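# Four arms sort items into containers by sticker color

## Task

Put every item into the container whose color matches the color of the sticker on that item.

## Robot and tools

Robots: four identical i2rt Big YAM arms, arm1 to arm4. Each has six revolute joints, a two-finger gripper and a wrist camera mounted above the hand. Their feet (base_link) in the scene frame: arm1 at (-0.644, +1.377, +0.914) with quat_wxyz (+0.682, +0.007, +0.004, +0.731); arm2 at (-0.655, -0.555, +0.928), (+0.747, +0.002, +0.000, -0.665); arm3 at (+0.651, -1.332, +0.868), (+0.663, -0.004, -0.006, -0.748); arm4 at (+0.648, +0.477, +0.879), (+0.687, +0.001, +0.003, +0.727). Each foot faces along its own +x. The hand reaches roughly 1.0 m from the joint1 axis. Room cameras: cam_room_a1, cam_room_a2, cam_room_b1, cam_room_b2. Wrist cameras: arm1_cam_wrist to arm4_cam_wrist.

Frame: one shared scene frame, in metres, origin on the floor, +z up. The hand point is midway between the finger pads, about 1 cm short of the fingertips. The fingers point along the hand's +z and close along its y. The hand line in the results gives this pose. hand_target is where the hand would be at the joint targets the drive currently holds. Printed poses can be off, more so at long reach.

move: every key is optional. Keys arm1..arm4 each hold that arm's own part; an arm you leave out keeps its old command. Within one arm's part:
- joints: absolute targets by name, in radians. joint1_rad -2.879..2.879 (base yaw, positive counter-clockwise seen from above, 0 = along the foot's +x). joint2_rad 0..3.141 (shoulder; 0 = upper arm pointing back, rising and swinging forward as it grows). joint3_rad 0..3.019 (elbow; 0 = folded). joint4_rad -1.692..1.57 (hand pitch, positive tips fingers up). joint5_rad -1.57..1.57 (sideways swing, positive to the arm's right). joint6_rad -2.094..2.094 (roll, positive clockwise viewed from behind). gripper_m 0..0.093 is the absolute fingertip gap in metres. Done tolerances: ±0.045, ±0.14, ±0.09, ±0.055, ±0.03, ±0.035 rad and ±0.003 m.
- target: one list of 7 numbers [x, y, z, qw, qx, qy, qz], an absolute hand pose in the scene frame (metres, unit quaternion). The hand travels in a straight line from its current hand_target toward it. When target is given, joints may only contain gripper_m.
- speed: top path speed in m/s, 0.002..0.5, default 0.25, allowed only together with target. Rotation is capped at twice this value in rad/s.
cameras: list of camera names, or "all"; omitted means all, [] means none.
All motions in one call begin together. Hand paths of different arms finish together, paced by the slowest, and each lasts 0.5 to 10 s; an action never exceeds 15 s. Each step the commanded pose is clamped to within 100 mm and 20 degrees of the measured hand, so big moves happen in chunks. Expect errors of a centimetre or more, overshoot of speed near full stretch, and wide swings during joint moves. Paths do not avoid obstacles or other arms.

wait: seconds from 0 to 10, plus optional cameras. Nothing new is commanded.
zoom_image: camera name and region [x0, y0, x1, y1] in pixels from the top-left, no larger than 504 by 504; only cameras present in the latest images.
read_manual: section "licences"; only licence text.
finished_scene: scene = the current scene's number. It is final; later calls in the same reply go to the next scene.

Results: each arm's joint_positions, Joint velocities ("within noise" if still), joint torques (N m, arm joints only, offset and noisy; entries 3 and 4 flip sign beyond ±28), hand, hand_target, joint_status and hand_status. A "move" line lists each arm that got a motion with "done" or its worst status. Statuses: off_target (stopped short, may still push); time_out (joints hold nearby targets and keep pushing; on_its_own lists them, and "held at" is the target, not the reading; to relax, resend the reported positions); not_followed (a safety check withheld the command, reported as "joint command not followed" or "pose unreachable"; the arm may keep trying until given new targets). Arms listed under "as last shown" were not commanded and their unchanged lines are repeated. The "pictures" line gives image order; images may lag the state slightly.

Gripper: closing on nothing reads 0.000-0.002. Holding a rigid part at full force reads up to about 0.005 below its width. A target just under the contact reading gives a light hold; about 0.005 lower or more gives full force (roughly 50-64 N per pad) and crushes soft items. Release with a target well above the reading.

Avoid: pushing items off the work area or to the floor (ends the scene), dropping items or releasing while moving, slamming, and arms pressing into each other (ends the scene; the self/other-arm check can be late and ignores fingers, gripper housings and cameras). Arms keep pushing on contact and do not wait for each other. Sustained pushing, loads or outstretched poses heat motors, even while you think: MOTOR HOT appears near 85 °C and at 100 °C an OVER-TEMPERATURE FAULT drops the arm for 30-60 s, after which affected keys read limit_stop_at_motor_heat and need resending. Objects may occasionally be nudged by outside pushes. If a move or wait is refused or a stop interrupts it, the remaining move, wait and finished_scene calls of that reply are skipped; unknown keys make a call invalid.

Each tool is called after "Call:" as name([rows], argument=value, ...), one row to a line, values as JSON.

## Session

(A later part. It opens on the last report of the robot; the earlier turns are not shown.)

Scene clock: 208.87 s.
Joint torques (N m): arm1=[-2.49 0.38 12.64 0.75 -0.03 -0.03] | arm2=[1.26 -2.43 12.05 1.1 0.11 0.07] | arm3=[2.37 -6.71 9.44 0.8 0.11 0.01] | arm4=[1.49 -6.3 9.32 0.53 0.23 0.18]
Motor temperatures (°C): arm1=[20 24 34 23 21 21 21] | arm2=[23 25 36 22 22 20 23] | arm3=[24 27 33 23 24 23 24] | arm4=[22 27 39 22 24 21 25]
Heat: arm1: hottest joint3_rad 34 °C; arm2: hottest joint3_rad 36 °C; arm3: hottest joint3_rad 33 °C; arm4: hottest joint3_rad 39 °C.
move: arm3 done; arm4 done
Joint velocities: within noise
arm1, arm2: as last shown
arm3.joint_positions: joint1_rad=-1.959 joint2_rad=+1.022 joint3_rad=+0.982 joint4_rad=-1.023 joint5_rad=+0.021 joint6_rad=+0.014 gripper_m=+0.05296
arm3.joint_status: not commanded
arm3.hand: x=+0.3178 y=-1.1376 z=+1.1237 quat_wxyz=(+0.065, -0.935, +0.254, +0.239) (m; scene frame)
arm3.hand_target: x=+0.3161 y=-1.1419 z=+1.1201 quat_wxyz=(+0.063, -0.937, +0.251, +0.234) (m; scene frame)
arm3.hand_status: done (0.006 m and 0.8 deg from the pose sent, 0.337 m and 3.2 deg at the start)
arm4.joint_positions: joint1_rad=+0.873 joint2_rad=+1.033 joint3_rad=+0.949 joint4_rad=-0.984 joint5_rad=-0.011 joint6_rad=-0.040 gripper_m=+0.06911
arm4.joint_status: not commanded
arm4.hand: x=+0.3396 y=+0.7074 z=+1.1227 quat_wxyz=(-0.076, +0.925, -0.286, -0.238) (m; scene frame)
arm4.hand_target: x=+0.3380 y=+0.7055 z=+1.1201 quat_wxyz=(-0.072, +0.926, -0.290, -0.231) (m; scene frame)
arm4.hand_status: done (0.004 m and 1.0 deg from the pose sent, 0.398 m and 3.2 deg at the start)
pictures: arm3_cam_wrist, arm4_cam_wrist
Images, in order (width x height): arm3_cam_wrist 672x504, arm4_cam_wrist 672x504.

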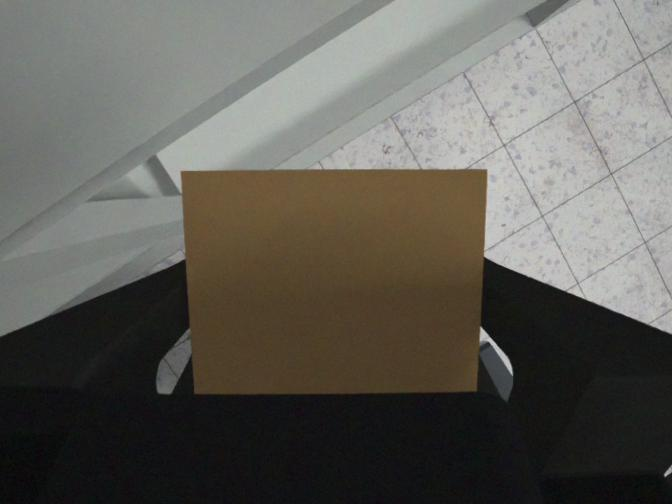

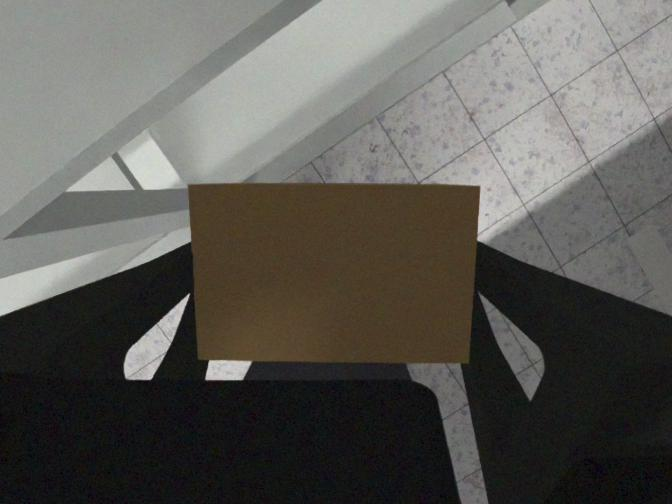

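Call:
move(arm3={"joints": {"joint2_rad": 0.754, "joint3_rad": 1.115, "joint4_rad": -1.45, "joint5_rad": 0, "joint6_rad": 0}}, arm4={"joints": {"joint2_rad": 0.754, "joint3_rad": 1.115, "joint4_rad": -1.45, "joint5_rad": 0, "joint6_rad": 0}}, cameras=[])

Call:
move(arm3={"joints": {"joint1_rad": 1.2}}, arm4={"joints": {"joint1_rad": -1.25}}, cameras=[])

Call:
move(arm3={"joints": {"joint2_rad": 1.2, "joint3_rad": 1.2, "joint4_rad": -1.05}}, arm4={"joints": {"joint2_rad": 1.2, "joint3_rad": 1.2, "joint4_rad": -1.05}}, cameras=["arm3_cam_wrist", "arm4_cam_wrist"])

Scene clock: 218.50 s.
Joint torques (N m): arm1=[-2.78 0.91 12.6 0.68 -0.02 -0.03] | arm2=[1.38 -2.26 12.08 1.11 0.09 0.07] | arm3=[2.14 -2.55 11.95 0.59 -0.07 -0.12] | arm4=[1.61 -2.26 10.15 0.39 0.18 0.19]
Motor temperatures (°C): arm1=[20 24 34 23 21 21 21] | arm2=[23 25 36 22 22 20 23] | arm3=[24 27 33 23 24 23 24] | arm4=[22 26 39 22 24 21 25]
Heat: arm1: hottest joint3_rad 34 °C; arm2: hottest joint3_rad 36 °C; arm3: hottest joint3_rad 33 °C; arm4: hottest joint3_rad 39 °C.
move: arm3 done; arm4 done
Joint velocities: within noise
arm1, arm2: as last shown
arm3.joint_positions: joint1_rad=-1.959 joint2_rad=+0.755 joint3_rad=+1.082 joint4_rad=-1.443 joint5_rad=+0.002 joint6_rad=+0.007 gripper_m=+0.05296
arm3.joint_status: all done
arm3.hand: x=+0.4219 y=-1.1982 z=+1.2066 quat_wxyz=(+0.051, -0.942, +0.251, +0.216) (m; scene frame)
arm3.hand_target: x=+0.4190 y=-1.2008 z=+1.2219 quat_wxyz=(+0.052, -0.942, +0.240, +0.229) (m; scene frame)
arm3.hand_status: not commanded
arm4.joint_positions: joint1_rad=+0.873 joint2_rad=+0.752 joint3_rad=+1.093 joint4_rad=-1.439 joint5_rad=-0.004 joint6_rad=-0.014 gripper_m=+0.06911
arm4.joint_status: all done
arm4.hand: x=+0.4382 y=+0.6360 z=+1.2271 quat_wxyz=(-0.071, +0.925, -0.300, -0.224) (m; scene frame)
arm4.hand_target: x=+0.4374 y=+0.6349 z=+1.2360 quat_wxyz=(-0.072, +0.922, -0.303, -0.228) (m; scene frame)
arm4.hand_status: not commanded
pictures: none
No camera images: "cameras" was empty.

Scene clock: 221.07 s.
Joint torques (N m): arm1=[-2.37 0.26 12.67 0.73 -0.06 -0.03] | arm2=[1.2 -2.32 12.08 1.1 0.1 0.08] | arm3=[2.02 -2.26 12.01 0.64 0.06 -0.11] | arm4=[0.79 -2.32 10.17 0.46 0.05 0.15]
Motor temperatures (°C): arm1=[20 24 34 23 21 21 21] | arm2=[23 25 36 22 22 20 23] | arm3=[24 27 33 23 24 23 24] | arm4=[22 26 39 22 24 21 25]
Heat: arm1: hottest joint3_rad 34 °C; arm2: hottest joint3_rad 36 °C; arm3: hottest joint3_rad 33 °C; arm4: hottest joint3_rad 39 °C.
move: arm3 done; arm4 done
Joint velocities: within noise
arm1.joint_positions: joint1_rad=-2.244 joint2_rad=+0.753 joint3_rad=+1.095 joint4_rad=-1.471 joint5_rad=-0.007 joint6_rad=+0.005 gripper_m=+0.09197
arm1.joint_status: not commanded
arm1.hand: x=-0.4265 y=+1.2311 z=+1.2552 quat_wxyz=(-0.203, -0.291, -0.933, +0.063) (m; scene frame)
arm1.hand_target: x=-0.4275 y=+1.2293 z=+1.2634 quat_wxyz=(-0.207, -0.292, -0.932, +0.065) (m; scene frame)
arm1.hand_status: not commanded
arm2.joint_positions: joint1_rad=+0.923 joint2_rad=+0.748 joint3_rad=+1.101 joint4_rad=-1.467 joint5_rad=+0.004 joint6_rad=+0.004 gripper_m=+0.08994
arm2.joint_status: not commanded
arm2.hand: x=-0.4343 y=-0.6876 z=+1.2774 quat_wxyz=(-0.219, -0.258, -0.939, +0.059) (m; scene frame)
arm2.hand_target: x=-0.4340 y=-0.6863 z=+1.2811 quat_wxyz=(-0.216, -0.256, -0.940, +0.059) (m; scene frame)
arm2.hand_status: not commanded
arm3.joint_positions: joint1_rad=+1.190 joint2_rad=+0.755 joint3_rad=+1.082 joint4_rad=-1.443 joint5_rad=-0.001 joint6_rad=+0.006 gripper_m=+0.05297
arm3.joint_status: all done
arm3.hand: x=+0.8805 y=-1.4533 z=+1.2107 quat_wxyz=(-0.221, -0.243, -0.943, +0.061) (m; scene frame)
arm3.hand_target: x=+0.8827 y=-1.4515 z=+1.2258 quat_wxyz=(-0.234, -0.235, -0.941, +0.064) (m; scene frame)
arm3.hand_status: not commanded
arm4.joint_positions: joint1_rad=-1.248 joint2_rad=+0.752 joint3_rad=+1.093 joint4_rad=-1.440 joint5_rad=+0.000 joint6_rad=-0.012 gripper_m=+0.06912
arm4.joint_status: all done
arm4.hand: x=+0.8944 y=+0.5756 z=+1.2251 quat_wxyz=(-0.227, +0.189, -0.954, -0.041) (m; scene frame)
arm4.hand_target: x=+0.8946 y=+0.5752 z=+1.2339 quat_wxyz=(-0.232, +0.182, -0.955, -0.043) (m; scene frame)
arm4.hand_status: not commanded
pictures: none
No camera images: "cameras" was empty.

Scene clock: 222.40 s.
Joint torques (N m): arm1=[-2.2 0.44 12.59 0.73 -0.02 -0.03] | arm2=[1.26 -2.26 12.07 1.09 0.09 0.07] | arm3=[1.9 -11.34 12.4 1.61 0.07 -0.12] | arm4=[0.62 -11.93 11.11 1.18 0.08 0.13]
Motor temperatures (°C): arm1=[20 24 34 23 21 21 21] | arm2=[23 25 36 22 22 20 23] | arm3=[24 27 33 23 24 23 24] | arm4=[22 26 39 22 24 21 25]
Heat: arm1: hottest joint3_rad 34 °C; arm2: hottest joint3_rad 36 °C; arm3: hottest joint3_rad 33 °C; arm4: hottest joint3_rad 39 °C.
move: arm3 done; arm4 done
Joint velocities: within noise
arm1, arm2: as last shown
arm3.joint_positions: joint1_rad=+1.190 joint2_rad=+1.212 joint3_rad=+1.167 joint4_rad=-1.066 joint5_rad=-0.001 joint6_rad=+0.006 gripper_m=+0.05297
arm3.joint_status: all done
arm3.hand: x=+1.0390 y=-1.5412 z=+1.1421 quat_wxyz=(-0.223, -0.243, -0.942, +0.062) (m; scene frame)
arm3.hand_target: x=+1.0491 y=-1.5413 z=+1.1655 quat_wxyz=(-0.252, -0.233, -0.937, +0.069) (m; scene frame)
arm3.hand_status: not commanded
arm4.joint_positions: joint1_rad=-1.248 joint2_rad=+1.216 joint3_rad=+1.171 joint4_rad=-1.067 joint5_rad=+0.000 joint6_rad=-0.012 gripper_m=+0.06912
arm4.joint_status: all done
arm4.hand: x=+1.0622 y=+0.6424 z=+1.1483 quat_wxyz=(-0.221, +0.190, -0.956, -0.040) (m; scene frame)
arm4.hand_target: x=+1.0699 y=+0.6445 z=+1.1712 quat_wxyz=(-0.250, +0.182, -0.950, -0.047) (m; scene frame)
arm4.hand_status: not commanded
pictures: arm3_cam_wrist, arm4_cam_wrist
Images, in order (width x height): arm3_cam_wrist 672x504, arm4_cam_wrist 672x504.

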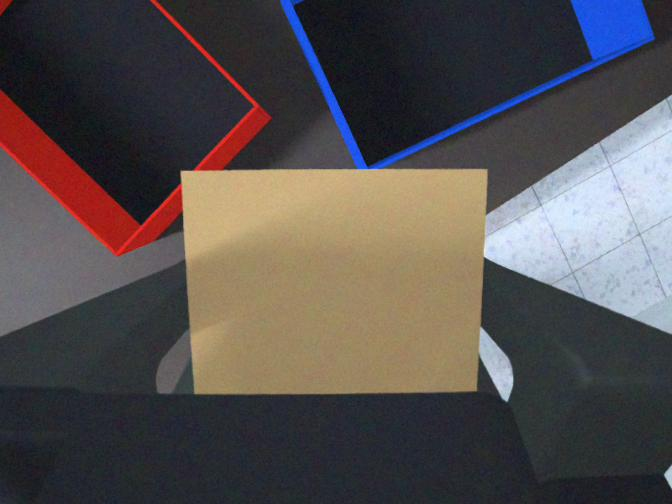

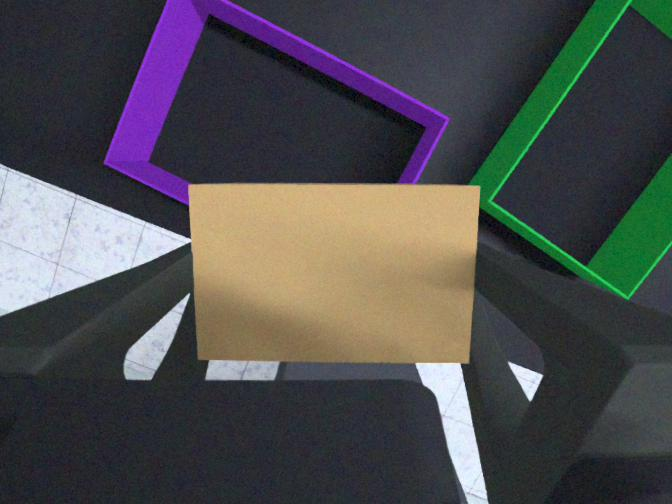

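Call:
move(arm3={"target": [1.125, -1.719, 0.93, 0.2389, 0.1518, 0.9584, -0.0378], "speed": 0.25}, arm4={"target": [1.0865, 0.716, 0.93, 0.2413, -0.0677, 0.9680, 0.0169], "speed": 0.25}, cameras=["arm3_cam_wrist", "arm4_cam_wrist", "cam_room_a1", "cam_room_b1"])

Scene clock: 257.60 s.
Joint torques (N m): arm1=[-2.96 0.5 12.64 0.68 -0.04 0] | arm2=[1.44 -2.32 12.11 1.09 0.11 0.08] | arm3=[0.5 -19.02 11.99 1.37 -0.27 -0.14] | arm4=[1.26 -13.8 7.53 1.32 0.39 0.18]
Motor temperatures (°C): arm1=[20 24 35 23 21 21 21] | arm2=[23 25 36 22 22 20 23] | arm3=[24 25 34 23 24 23 24] | arm4=[22 25 37 22 24 21 26]
Heat: arm1: hottest joint3_rad 35 °C; arm2: hottest joint3_rad 36 °C; arm3: hottest joint3_rad 34 °C; arm4: hottest joint3_rad 37 °C.
move: arm3 off_target; arm4 done
Joint velocities: within noise
arm1, arm2: as last shown
arm3.joint_positions: joint1_rad=+0.958 joint2_rad=+1.831 joint3_rad=+1.215 joint4_rad=-0.584 joint5_rad=-0.201 joint6_rad=-0.371 gripper_m=+0.05297
arm3.joint_status: not commanded
arm3.hand: x=+1.1080 y=-1.6972 z=+0.9053 quat_wxyz=(-0.210, -0.156, -0.965, +0.019) (m; scene frame)
arm3.hand_target: x=+1.1235 y=-1.7179 z=+0.9307 quat_wxyz=(-0.239, -0.152, -0.958, +0.038) (m; scene frame)
arm3.hand_status: off_target (0.037 m and 4.1 deg from the pose sent, 0.290 m and 11.1 deg at the start)
arm4.joint_positions: joint1_rad=-1.065 joint2_rad=+1.572 joint3_rad=+0.899 joint4_rad=-0.462 joint5_rad=+0.191 joint6_rad=+0.367 gripper_m=+0.06912
arm4.joint_status: not commanded
arm4.hand: x=+1.0815 y=+0.7116 z=+0.9271 quat_wxyz=(-0.232, +0.074, -0.970, -0.012) (m; scene frame)
arm4.hand_target: x=+1.0864 y=+0.7160 z=+0.9301 quat_wxyz=(-0.241, +0.068, -0.968, -0.017) (m; scene frame)
arm4.hand_status: done (0.007 m and 1.5 deg from the pose sent, 0.232 m and 14.5 deg at the start)
pictures: arm3_cam_wrist, arm4_cam_wrist, cam_room_a1, cam_room_b1
Images, in order (width x height): arm3_cam_wrist 672x504, arm4_cam_wrist 672x504, cam_room_a1 672x504, cam_room_b1 672x504.

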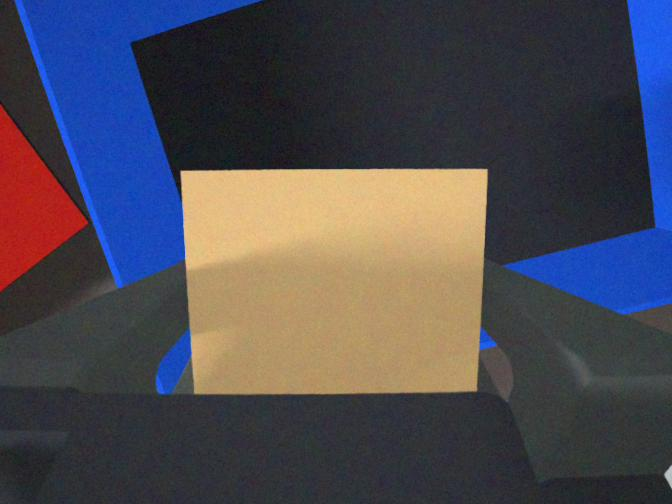

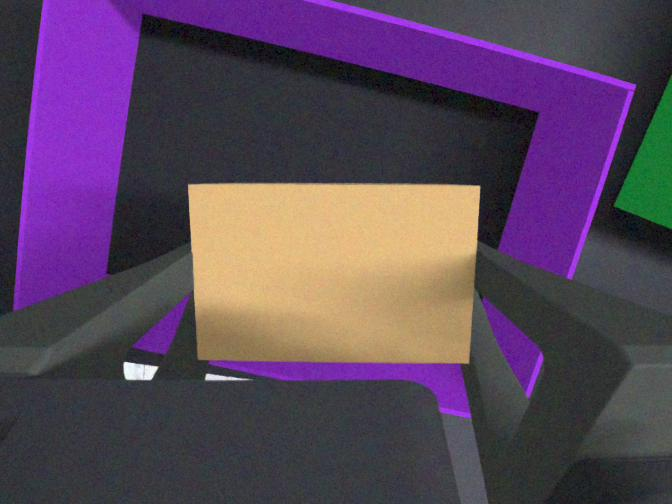

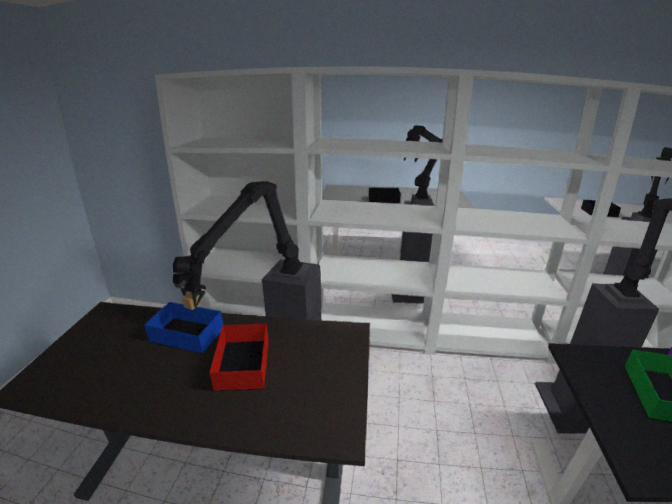

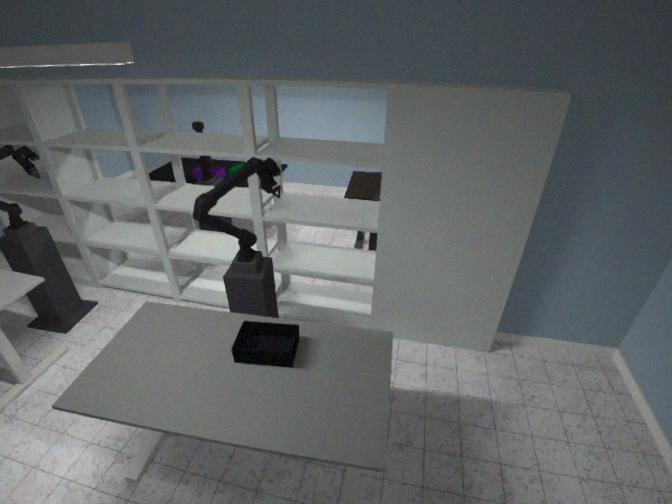

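Call:
move(arm3={"target": [1.140, -1.754, 0.825, 0.2389, 0.1518, 0.9584, -0.0378], "speed": 0.2}, arm4={"target": [1.087, 0.724, 0.80, 0.2413, -0.0677, 0.9680, 0.0169], "speed": 0.2}, cameras=["arm3_cam_wrist", "arm4_cam_wrist"])

Scene clock: 273.07 s.
Joint torques (N m): arm1=[-2.96 1.08 12.64 0.77 -0.09 -0.02] | arm2=[1.2 -2.26 12.08 1.11 0.09 0.07] | arm3=[0.26 -20.95 10.45 1.37 -0.27 -0.12] | arm4=[1.03 -15.56 5.18 1.4 0.38 0.18]
Motor temperatures (°C): arm1=[20 24 35 23 21 21 21] | arm2=[23 24 36 22 22 20 23] | arm3=[24 26 33 23 24 23 24] | arm4=[22 25 37 22 24 21 26]
Heat: arm1: hottest joint3_rad 35 °C; arm2: hottest joint3_rad 36 °C; arm3: hottest joint3_rad 33 °C; arm4: hottest joint3_rad 37 °C.
move: arm3 off_target; arm4 done
Joint velocities: within noise
arm1, arm2: as last shown
arm3.joint_positions: joint1_rad=+0.936 joint2_rad=+2.066 joint3_rad=+1.273 joint4_rad=-0.400 joint5_rad=-0.212 joint6_rad=-0.395 gripper_m=+0.05297
arm3.joint_status: not commanded
arm3.hand: x=+1.1257 y=-1.7310 z=+0.8078 quat_wxyz=(-0.215, -0.154, -0.964, +0.021) (m; scene frame)
arm3.hand_target: x=+1.1388 y=-1.7533 z=+0.8259 quat_wxyz=(-0.239, -0.152, -0.958, +0.038) (m; scene frame)
arm3.hand_status: off_target (0.032 m and 3.4 deg from the pose sent, 0.104 m and 4.1 deg at the start)
arm4.joint_positions: joint1_rad=-1.054 joint2_rad=+1.875 joint3_rad=+0.840 joint4_rad=-0.099 joint5_rad=+0.197 joint6_rad=+0.382 gripper_m=+0.06912
arm4.joint_status: not commanded
arm4.hand: x=+1.0839 y=+0.7183 z=+0.7992 quat_wxyz=(-0.233, +0.072, -0.970, -0.012) (m; scene frame)
arm4.hand_target: x=+1.0868 y=+0.7240 z=+0.8001 quat_wxyz=(-0.241, +0.068, -0.968, -0.017) (m; scene frame)
arm4.hand_status: done (0.007 m and 1.2 deg from the pose sent, 0.128 m and 1.5 deg at the start)
pictures: arm3_cam_wrist, arm4_cam_wrist
Images, in order (width x height): arm3_cam_wrist 672x504, arm4_cam_wrist 672x504.

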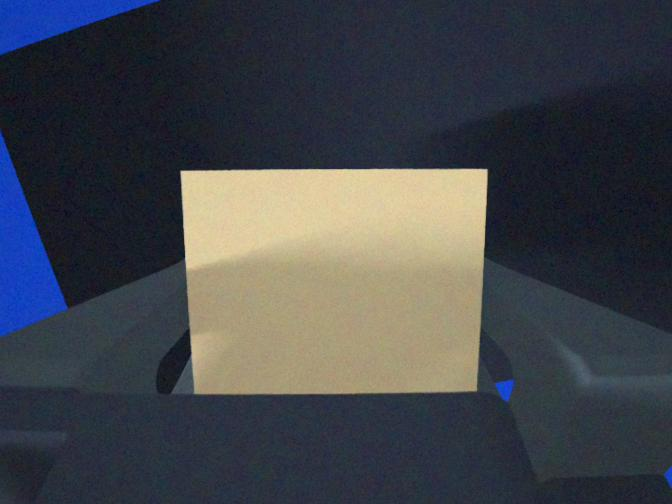

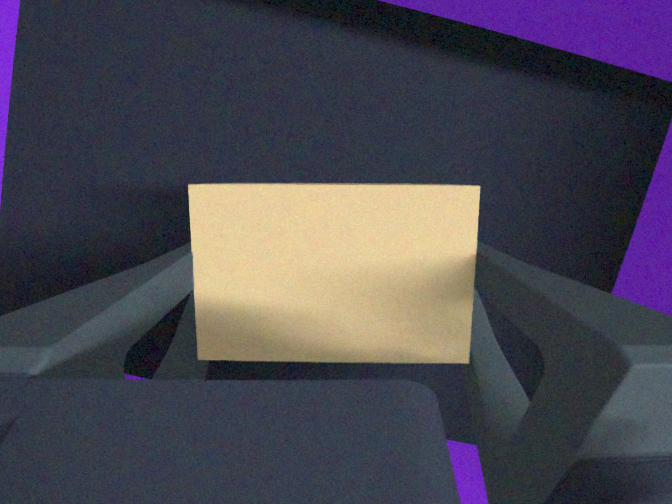

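Call:
move(arm3={"target": [1.140, -1.754, 0.768, 0.2389, 0.1518, 0.9584, -0.0378], "speed": 0.12}, arm4={"target": [1.087, 0.724, 0.752, 0.2413, -0.0677, 0.9680, 0.0169], "speed": 0.12}, cameras=[])

Call:
move(arm3={"target": [1.140, -1.754, 0.752, 0.2389, 0.1518, 0.9584, -0.0378], "speed": 0.06}, arm4={"target": [1.087, 0.724, 0.738, 0.2413, -0.0677, 0.9680, 0.0169], "speed": 0.06}, cameras=["arm3_cam_wrist", "arm4_cam_wrist"])

Scene clock: 288.13 s.
Joint torques (N m): arm1=[-2.49 0.79 12.78 0.73 -0.03 -0.03] | arm2=[1.32 -2.26 12.08 1.13 0.09 0.07] | arm3=[0.32 -21.42 9.22 1.4 -0.24 -0.12] | arm4=[1.79 -16.09 4.6 1.13 0.35 0.16]
Motor temperatures (°C): arm1=[20 24 35 23 21 21 21] | arm2=[23 24 36 22 22 20 23] | arm3=[24 27 33 23 24 23 25] | arm4=[22 25 35 22 24 21 26]
Heat: arm1: hottest joint3_rad 35 °C; arm2: hottest joint3_rad 36 °C; arm3: hottest joint3_rad 33 °C; arm4: hottest joint3_rad 35 °C.
move: arm3 off_target; arm4 done
Joint velocities: within noise
arm1, arm2: as last shown
arm3.joint_positions: joint1_rad=+0.936 joint2_rad=+2.174 joint3_rad=+1.274 joint4_rad=-0.287 joint5_rad=-0.212 joint6_rad=-0.396 gripper_m=+0.05297
arm3.joint_status: not commanded
arm3.hand: x=+1.1272 y=-1.7330 z=+0.7537 quat_wxyz=(-0.217, -0.154, -0.964, +0.023) (m; scene frame)
arm3.hand_target: x=+1.1390 y=-1.7535 z=+0.7687 quat_wxyz=(-0.239, -0.152, -0.958, +0.038) (m; scene frame)
arm3.hand_status: off_target (0.028 m and 3.1 deg from the pose sent, 0.048 m and 3.4 deg at the start)
arm4.joint_positions: joint1_rad=-1.054 joint2_rad=+2.000 joint3_rad=+0.840 joint4_rad=+0.026 joint5_rad=+0.198 joint6_rad=+0.382 gripper_m=+0.06912
arm4.joint_status: not commanded
arm4.hand: x=+1.0826 y=+0.7173 z=+0.7527 quat_wxyz=(-0.233, +0.072, -0.970, -0.012) (m; scene frame)
arm4.hand_target: x=+1.0868 y=+0.7239 z=+0.7521 quat_wxyz=(-0.241, +0.068, -0.968, -0.017) (m; scene frame)
arm4.hand_status: done (0.008 m and 1.2 deg from the pose sent, 0.048 m and 1.2 deg at the start)
pictures: none
No camera images: "cameras" was empty.

Scene clock: 289.10 s.
Joint torques (N m): arm1=[-2.67 0.67 12.57 0.76 -0.03 0.02] | arm2=[1.26 -2.26 12.11 1.11 0.09 0.07] | arm3=[0.26 -19.43 9.26 1.4 -0.24 -0.11] | arm4=[1.26 -14.45 4.75 1.32 0.36 0.16]
Motor temperatures (°C): arm1=[20 24 35 23 21 21 21] | arm2=[23 24 36 22 22 20 23] | arm3=[24 27 33 23 24 23 25] | arm4=[22 25 34 22 24 21 26]
Heat: arm1: hottest joint3_rad 35 °C; arm2: hottest joint3_rad 36 °C; arm3: hottest joint3_rad 33 °C; arm4: hottest joint3_rad 34 °C.
move: arm3 off_target; arm4 off_target
Joint velocities: within noise
arm1, arm2: as last shown
arm3.joint_positions: joint1_rad=+0.936 joint2_rad=+2.184 joint3_rad=+1.276 joint4_rad=-0.256 joint5_rad=-0.212 joint6_rad=-0.396 gripper_m=+0.05297
arm3.joint_status: not commanded
arm3.hand: x=+1.1313 y=-1.7368 z=+0.7514 quat_wxyz=(-0.227, -0.152, -0.962, +0.029) (m; scene frame)
arm3.hand_target: x=+1.1393 y=-1.7536 z=+0.7526 quat_wxyz=(-0.239, -0.152, -0.958, +0.038) (m; scene frame)
arm3.hand_status: off_target (0.019 m and 1.8 deg from the pose sent, 0.025 m and 3.1 deg at the start)
arm4.joint_positions: joint1_rad=-1.054 joint2_rad=+2.019 joint3_rad=+0.840 joint4_rad=+0.062 joint5_rad=+0.198 joint6_rad=+0.385 gripper_m=+0.06912
arm4.joint_status: not commanded
arm4.hand: x=+1.0853 y=+0.7190 z=+0.7475 quat_wxyz=(-0.241, +0.070, -0.968, -0.016) (m; scene frame)
arm4.hand_target: x=+1.0868 y=+0.7238 z=+0.7383 quat_wxyz=(-0.241, +0.068, -0.968, -0.017) (m; scene frame)
arm4.hand_status: off_target (0.011 m and 0.2 deg from the pose sent, 0.017 m and 1.2 deg at the start)
pictures: arm3_cam_wrist, arm4_cam_wrist
Images, in order (width x height): arm3_cam_wrist 672x504, arm4_cam_wrist 672x504.

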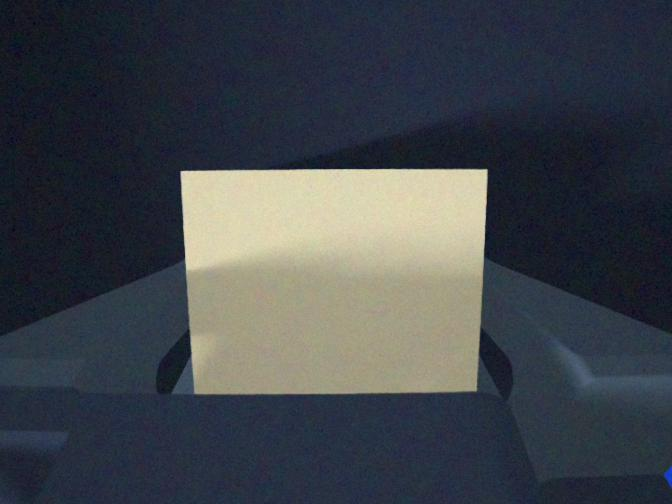

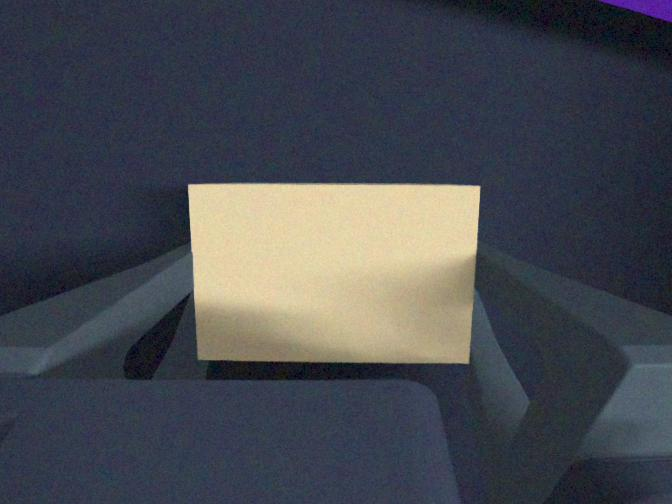

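Call:
move(arm3={"target": [1.140, -1.754, 0.742, 0.2389, 0.1518, 0.9584, -0.0378], "speed": 0.06}, arm4={"target": [1.087, 0.724, 0.734, 0.2413, -0.0677, 0.9680, 0.0169], "speed": 0.06}, cameras=[])

Scene clock: 293.50 s.
Joint torques (N m): arm1=[-2.08 0.03 12.82 0.7 -0.05 -0.02] | arm2=[1.32 -2.37 12.12 1.07 0.1 0.08] | arm3=[0.32 -18.14 9.03 1.36 -0.2 -0.1] | arm4=[1.38 -13.39 4.93 1.18 0.36 0.13]
Motor temperatures (°C): arm1=[20 24 35 23 21 21 21] | arm2=[23 24 36 22 22 20 23] | arm3=[24 26 33 23 24 23 25] | arm4=[22 25 34 22 24 21 26]
Heat: arm1: hottest joint3_rad 35 °C; arm2: hottest joint3_rad 36 °C; arm3: hottest joint3_rad 33 °C; arm4: hottest joint3_rad 34 °C.
move: arm3 off_target; arm4 off_target
Joint velocities: within noise
arm1, arm2: as last shown
arm3.joint_positions: joint1_rad=+0.936 joint2_rad=+2.192 joint3_rad=+1.281 joint4_rad=-0.236 joint5_rad=-0.213 joint6_rad=-0.396 gripper_m=+0.05297
arm3.joint_status: not commanded
arm3.hand: x=+1.1349 y=-1.7400 z=+0.7503 quat_wxyz=(-0.234, -0.150, -0.960, +0.033) (m; scene frame)
arm3.hand_target: x=+1.1393 y=-1.7535 z=+0.7423 quat_wxyz=(-0.239, -0.152, -0.958, +0.038) (m; scene frame)
arm3.hand_status: off_target (0.017 m and 0.9 deg from the pose sent, 0.021 m and 1.8 deg at the start)
arm4.joint_positions: joint1_rad=-1.054 joint2_rad=+2.022 joint3_rad=+0.840 joint4_rad=+0.072 joint5_rad=+0.198 joint6_rad=+0.385 gripper_m=+0.06912
arm4.joint_status: not commanded
arm4.hand: x=+1.0865 y=+0.7198 z=+0.7472 quat_wxyz=(-0.244, +0.069, -0.967, -0.018) (m; scene frame)
arm4.hand_target: x=+1.0866 y=+0.7237 z=+0.7344 quat_wxyz=(-0.241, +0.068, -0.968, -0.017) (m; scene frame)
arm4.hand_status: off_target (0.014 m and 0.3 deg from the pose sent, 0.014 m and 0.2 deg at the start)
pictures: none
No camera images: "cameras" was empty.

Both are on the floor. Release, lift, and look.

Call:
move(arm3={"joints": {"gripper_m": 0.085}}, arm4={"joints": {"gripper_m": 0.092}}, cameras=[])

Call:
move(arm3={"target": [1.140, -1.754, 0.90, 0.2389, 0.1518, 0.9584, -0.0378], "speed": 0.2}, arm4={"target": [1.087, 0.724, 0.90, 0.2413, -0.0677, 0.9680, 0.0169], "speed": 0.2}, cameras=["arm3_cam_wrist", "arm4_cam_wrist"])

Scene clock: 299.33 s.
Joint torques (N m): arm1=[-2.61 0.79 12.67 0.61 -0.05 -0.04] | arm2=[1.26 -2.2 12.05 1.11 0.1 0.08] | arm3=[0.38 -18.96 8.72 1.28 -0.07 -0.09] | arm4=[1.32 -15.03 4.66 1.18 0.34 0.14]
Motor temperatures (°C): arm1=[20 24 35 23 21 21 21] | arm2=[23 24 36 22 22 20 23] | arm3=[24 27 32 23 24 23 25] | arm4=[22 25 33 22 24 21 26]
Heat: arm1: hottest joint3_rad 35 °C; arm2: hottest joint3_rad 36 °C; arm3: hottest joint3_rad 32 °C; arm4: hottest joint3_rad 33 °C.
move: arm3 done; arm4 done
Joint velocities: within noise
arm1, arm2: as last shown
arm3.joint_positions: joint1_rad=+0.936 joint2_rad=+2.199 joint3_rad=+1.285 joint4_rad=-0.234 joint5_rad=-0.217 joint6_rad=-0.398 gripper_m=+0.08496
arm3.joint_status: all done
arm3.hand: x=+1.1356 y=-1.7399 z=+0.7471 quat_wxyz=(-0.234, -0.149, -0.960, +0.031) (m; scene frame)
arm3.hand_target: x=+1.1393 y=-1.7535 z=+0.7422 quat_wxyz=(-0.239, -0.152, -0.958, +0.038) (m; scene frame)
arm3.hand_status: not commanded
arm4.joint_positions: joint1_rad=-1.054 joint2_rad=+2.037 joint3_rad=+0.840 joint4_rad=+0.073 joint5_rad=+0.199 joint6_rad=+0.385 gripper_m=+0.09191
arm4.joint_status: all done
arm4.hand: x=+1.0831 y=+0.7175 z=+0.7399 quat_wxyz=(-0.237, +0.070, -0.969, -0.014) (m; scene frame)
arm4.hand_target: x=+1.0867 y=+0.7237 z=+0.7344 quat_wxyz=(-0.241, +0.068, -0.968, -0.017) (m; scene frame)
arm4.hand_status: not commanded
pictures: none
No camera images: "cameras" was empty.

Scene clock: 300.87 s.
Joint torques (N m): arm1=[-2.96 0.73 12.86 0.51 -0.03 -0.08] | arm2=[1.32 -2.26 12.08 1.11 0.09 0.07] | arm3=[0.26 -20.72 11.1 0.46 -0.11 -0.11] | arm4=[1.44 -15.03 8.9 0.28 0.33 0.15]
Motor temperatures (°C): arm1=[20 23 35 23 21 21 21] | arm2=[23 24 36 22 22 20 23] | arm3=[24 27 32 23 24 23 25] | arm4=[22 25 33 22 24 21 26]
Heat: arm1: hottest joint3_rad 35 °C; arm2: hottest joint3_rad 36 °C; arm3: hottest joint3_rad 32 °C; arm4: hottest joint3_rad 33 °C.
move: arm3 off_target; arm4 off_target
Joint velocities: within noise
arm1.joint_positions: joint1_rad=-2.244 joint2_rad=+0.753 joint3_rad=+1.095 joint4_rad=-1.471 joint5_rad=-0.007 joint6_rad=+0.005 gripper_m=+0.09197
arm1.joint_status: not commanded
arm1.hand: x=-0.4265 y=+1.2311 z=+1.2552 quat_wxyz=(-0.203, -0.291, -0.933, +0.063) (m; scene frame)
arm1.hand_target: x=-0.4275 y=+1.2293 z=+1.2634 quat_wxyz=(-0.207, -0.292, -0.932, +0.065) (m; scene frame)
arm1.hand_status: not commanded
arm2.joint_positions: joint1_rad=+0.923 joint2_rad=+0.748 joint3_rad=+1.101 joint4_rad=-1.467 joint5_rad=+0.004 joint6_rad=+0.004 gripper_m=+0.08994
arm2.joint_status: not commanded
arm2.hand: x=-0.4343 y=-0.6876 z=+1.2774 quat_wxyz=(-0.219, -0.258, -0.939, +0.059) (m; scene frame)
arm2.hand_target: x=-0.4340 y=-0.6863 z=+1.2811 quat_wxyz=(-0.216, -0.256, -0.940, +0.059) (m; scene frame)
arm2.hand_status: not commanded
arm3.joint_positions: joint1_rad=+0.936 joint2_rad=+1.952 joint3_rad=+1.321 joint4_rad=-0.539 joint5_rad=-0.217 joint6_rad=-0.398 gripper_m=+0.08496
arm3.joint_status: not commanded
arm3.hand: x=+1.1334 y=-1.7361 z=+0.8825 quat_wxyz=(-0.225, -0.151, -0.962, +0.026) (m; scene frame)
arm3.hand_target: x=+1.1393 y=-1.7535 z=+0.9002 quat_wxyz=(-0.239, -0.152, -0.958, +0.038) (m; scene frame)
arm3.hand_status: off_target (0.026 m and 2.1 deg from the pose sent, 0.153 m and 1.0 deg at the start)
arm4.joint_positions: joint1_rad=-1.054 joint2_rad=+1.647 joint3_rad=+0.854 joint4_rad=-0.351 joint5_rad=+0.199 joint6_rad=+0.385 gripper_m=+0.09191
arm4.joint_status: not commanded
arm4.hand: x=+1.0754 y=+0.7126 z=+0.8862 quat_wxyz=(-0.229, +0.071, -0.971, -0.010) (m; scene frame)
arm4.hand_target: x=+1.0865 y=+0.7236 z=+0.9001 quat_wxyz=(-0.241, +0.068, -0.968, -0.017) (m; scene frame)
arm4.hand_status: off_target (0.021 m and 1.7 deg from the pose sent, 0.160 m and 0.6 deg at the start)
pictures: arm3_cam_wrist, arm4_cam_wrist
Images, in order (width x height): arm3_cam_wrist 672x504, arm4_cam_wrist 672x504.

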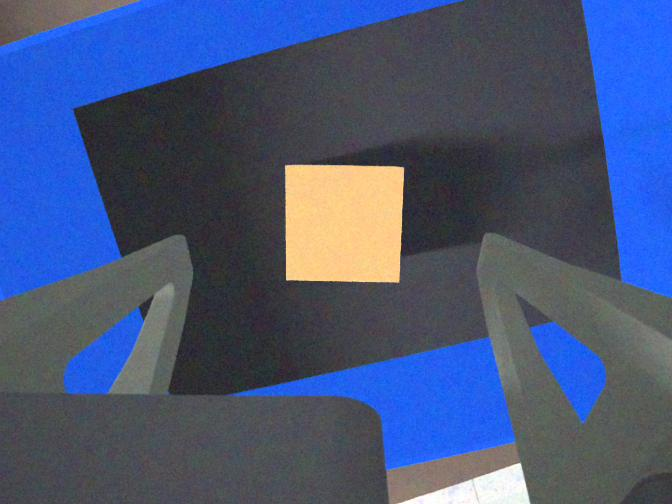

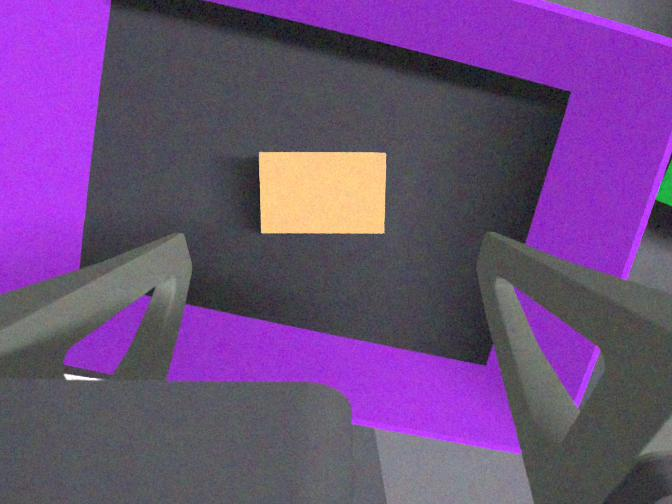

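Both items are in their boxes.

Call:
finished_scene(scene=3)

The scene is finished: the task was done.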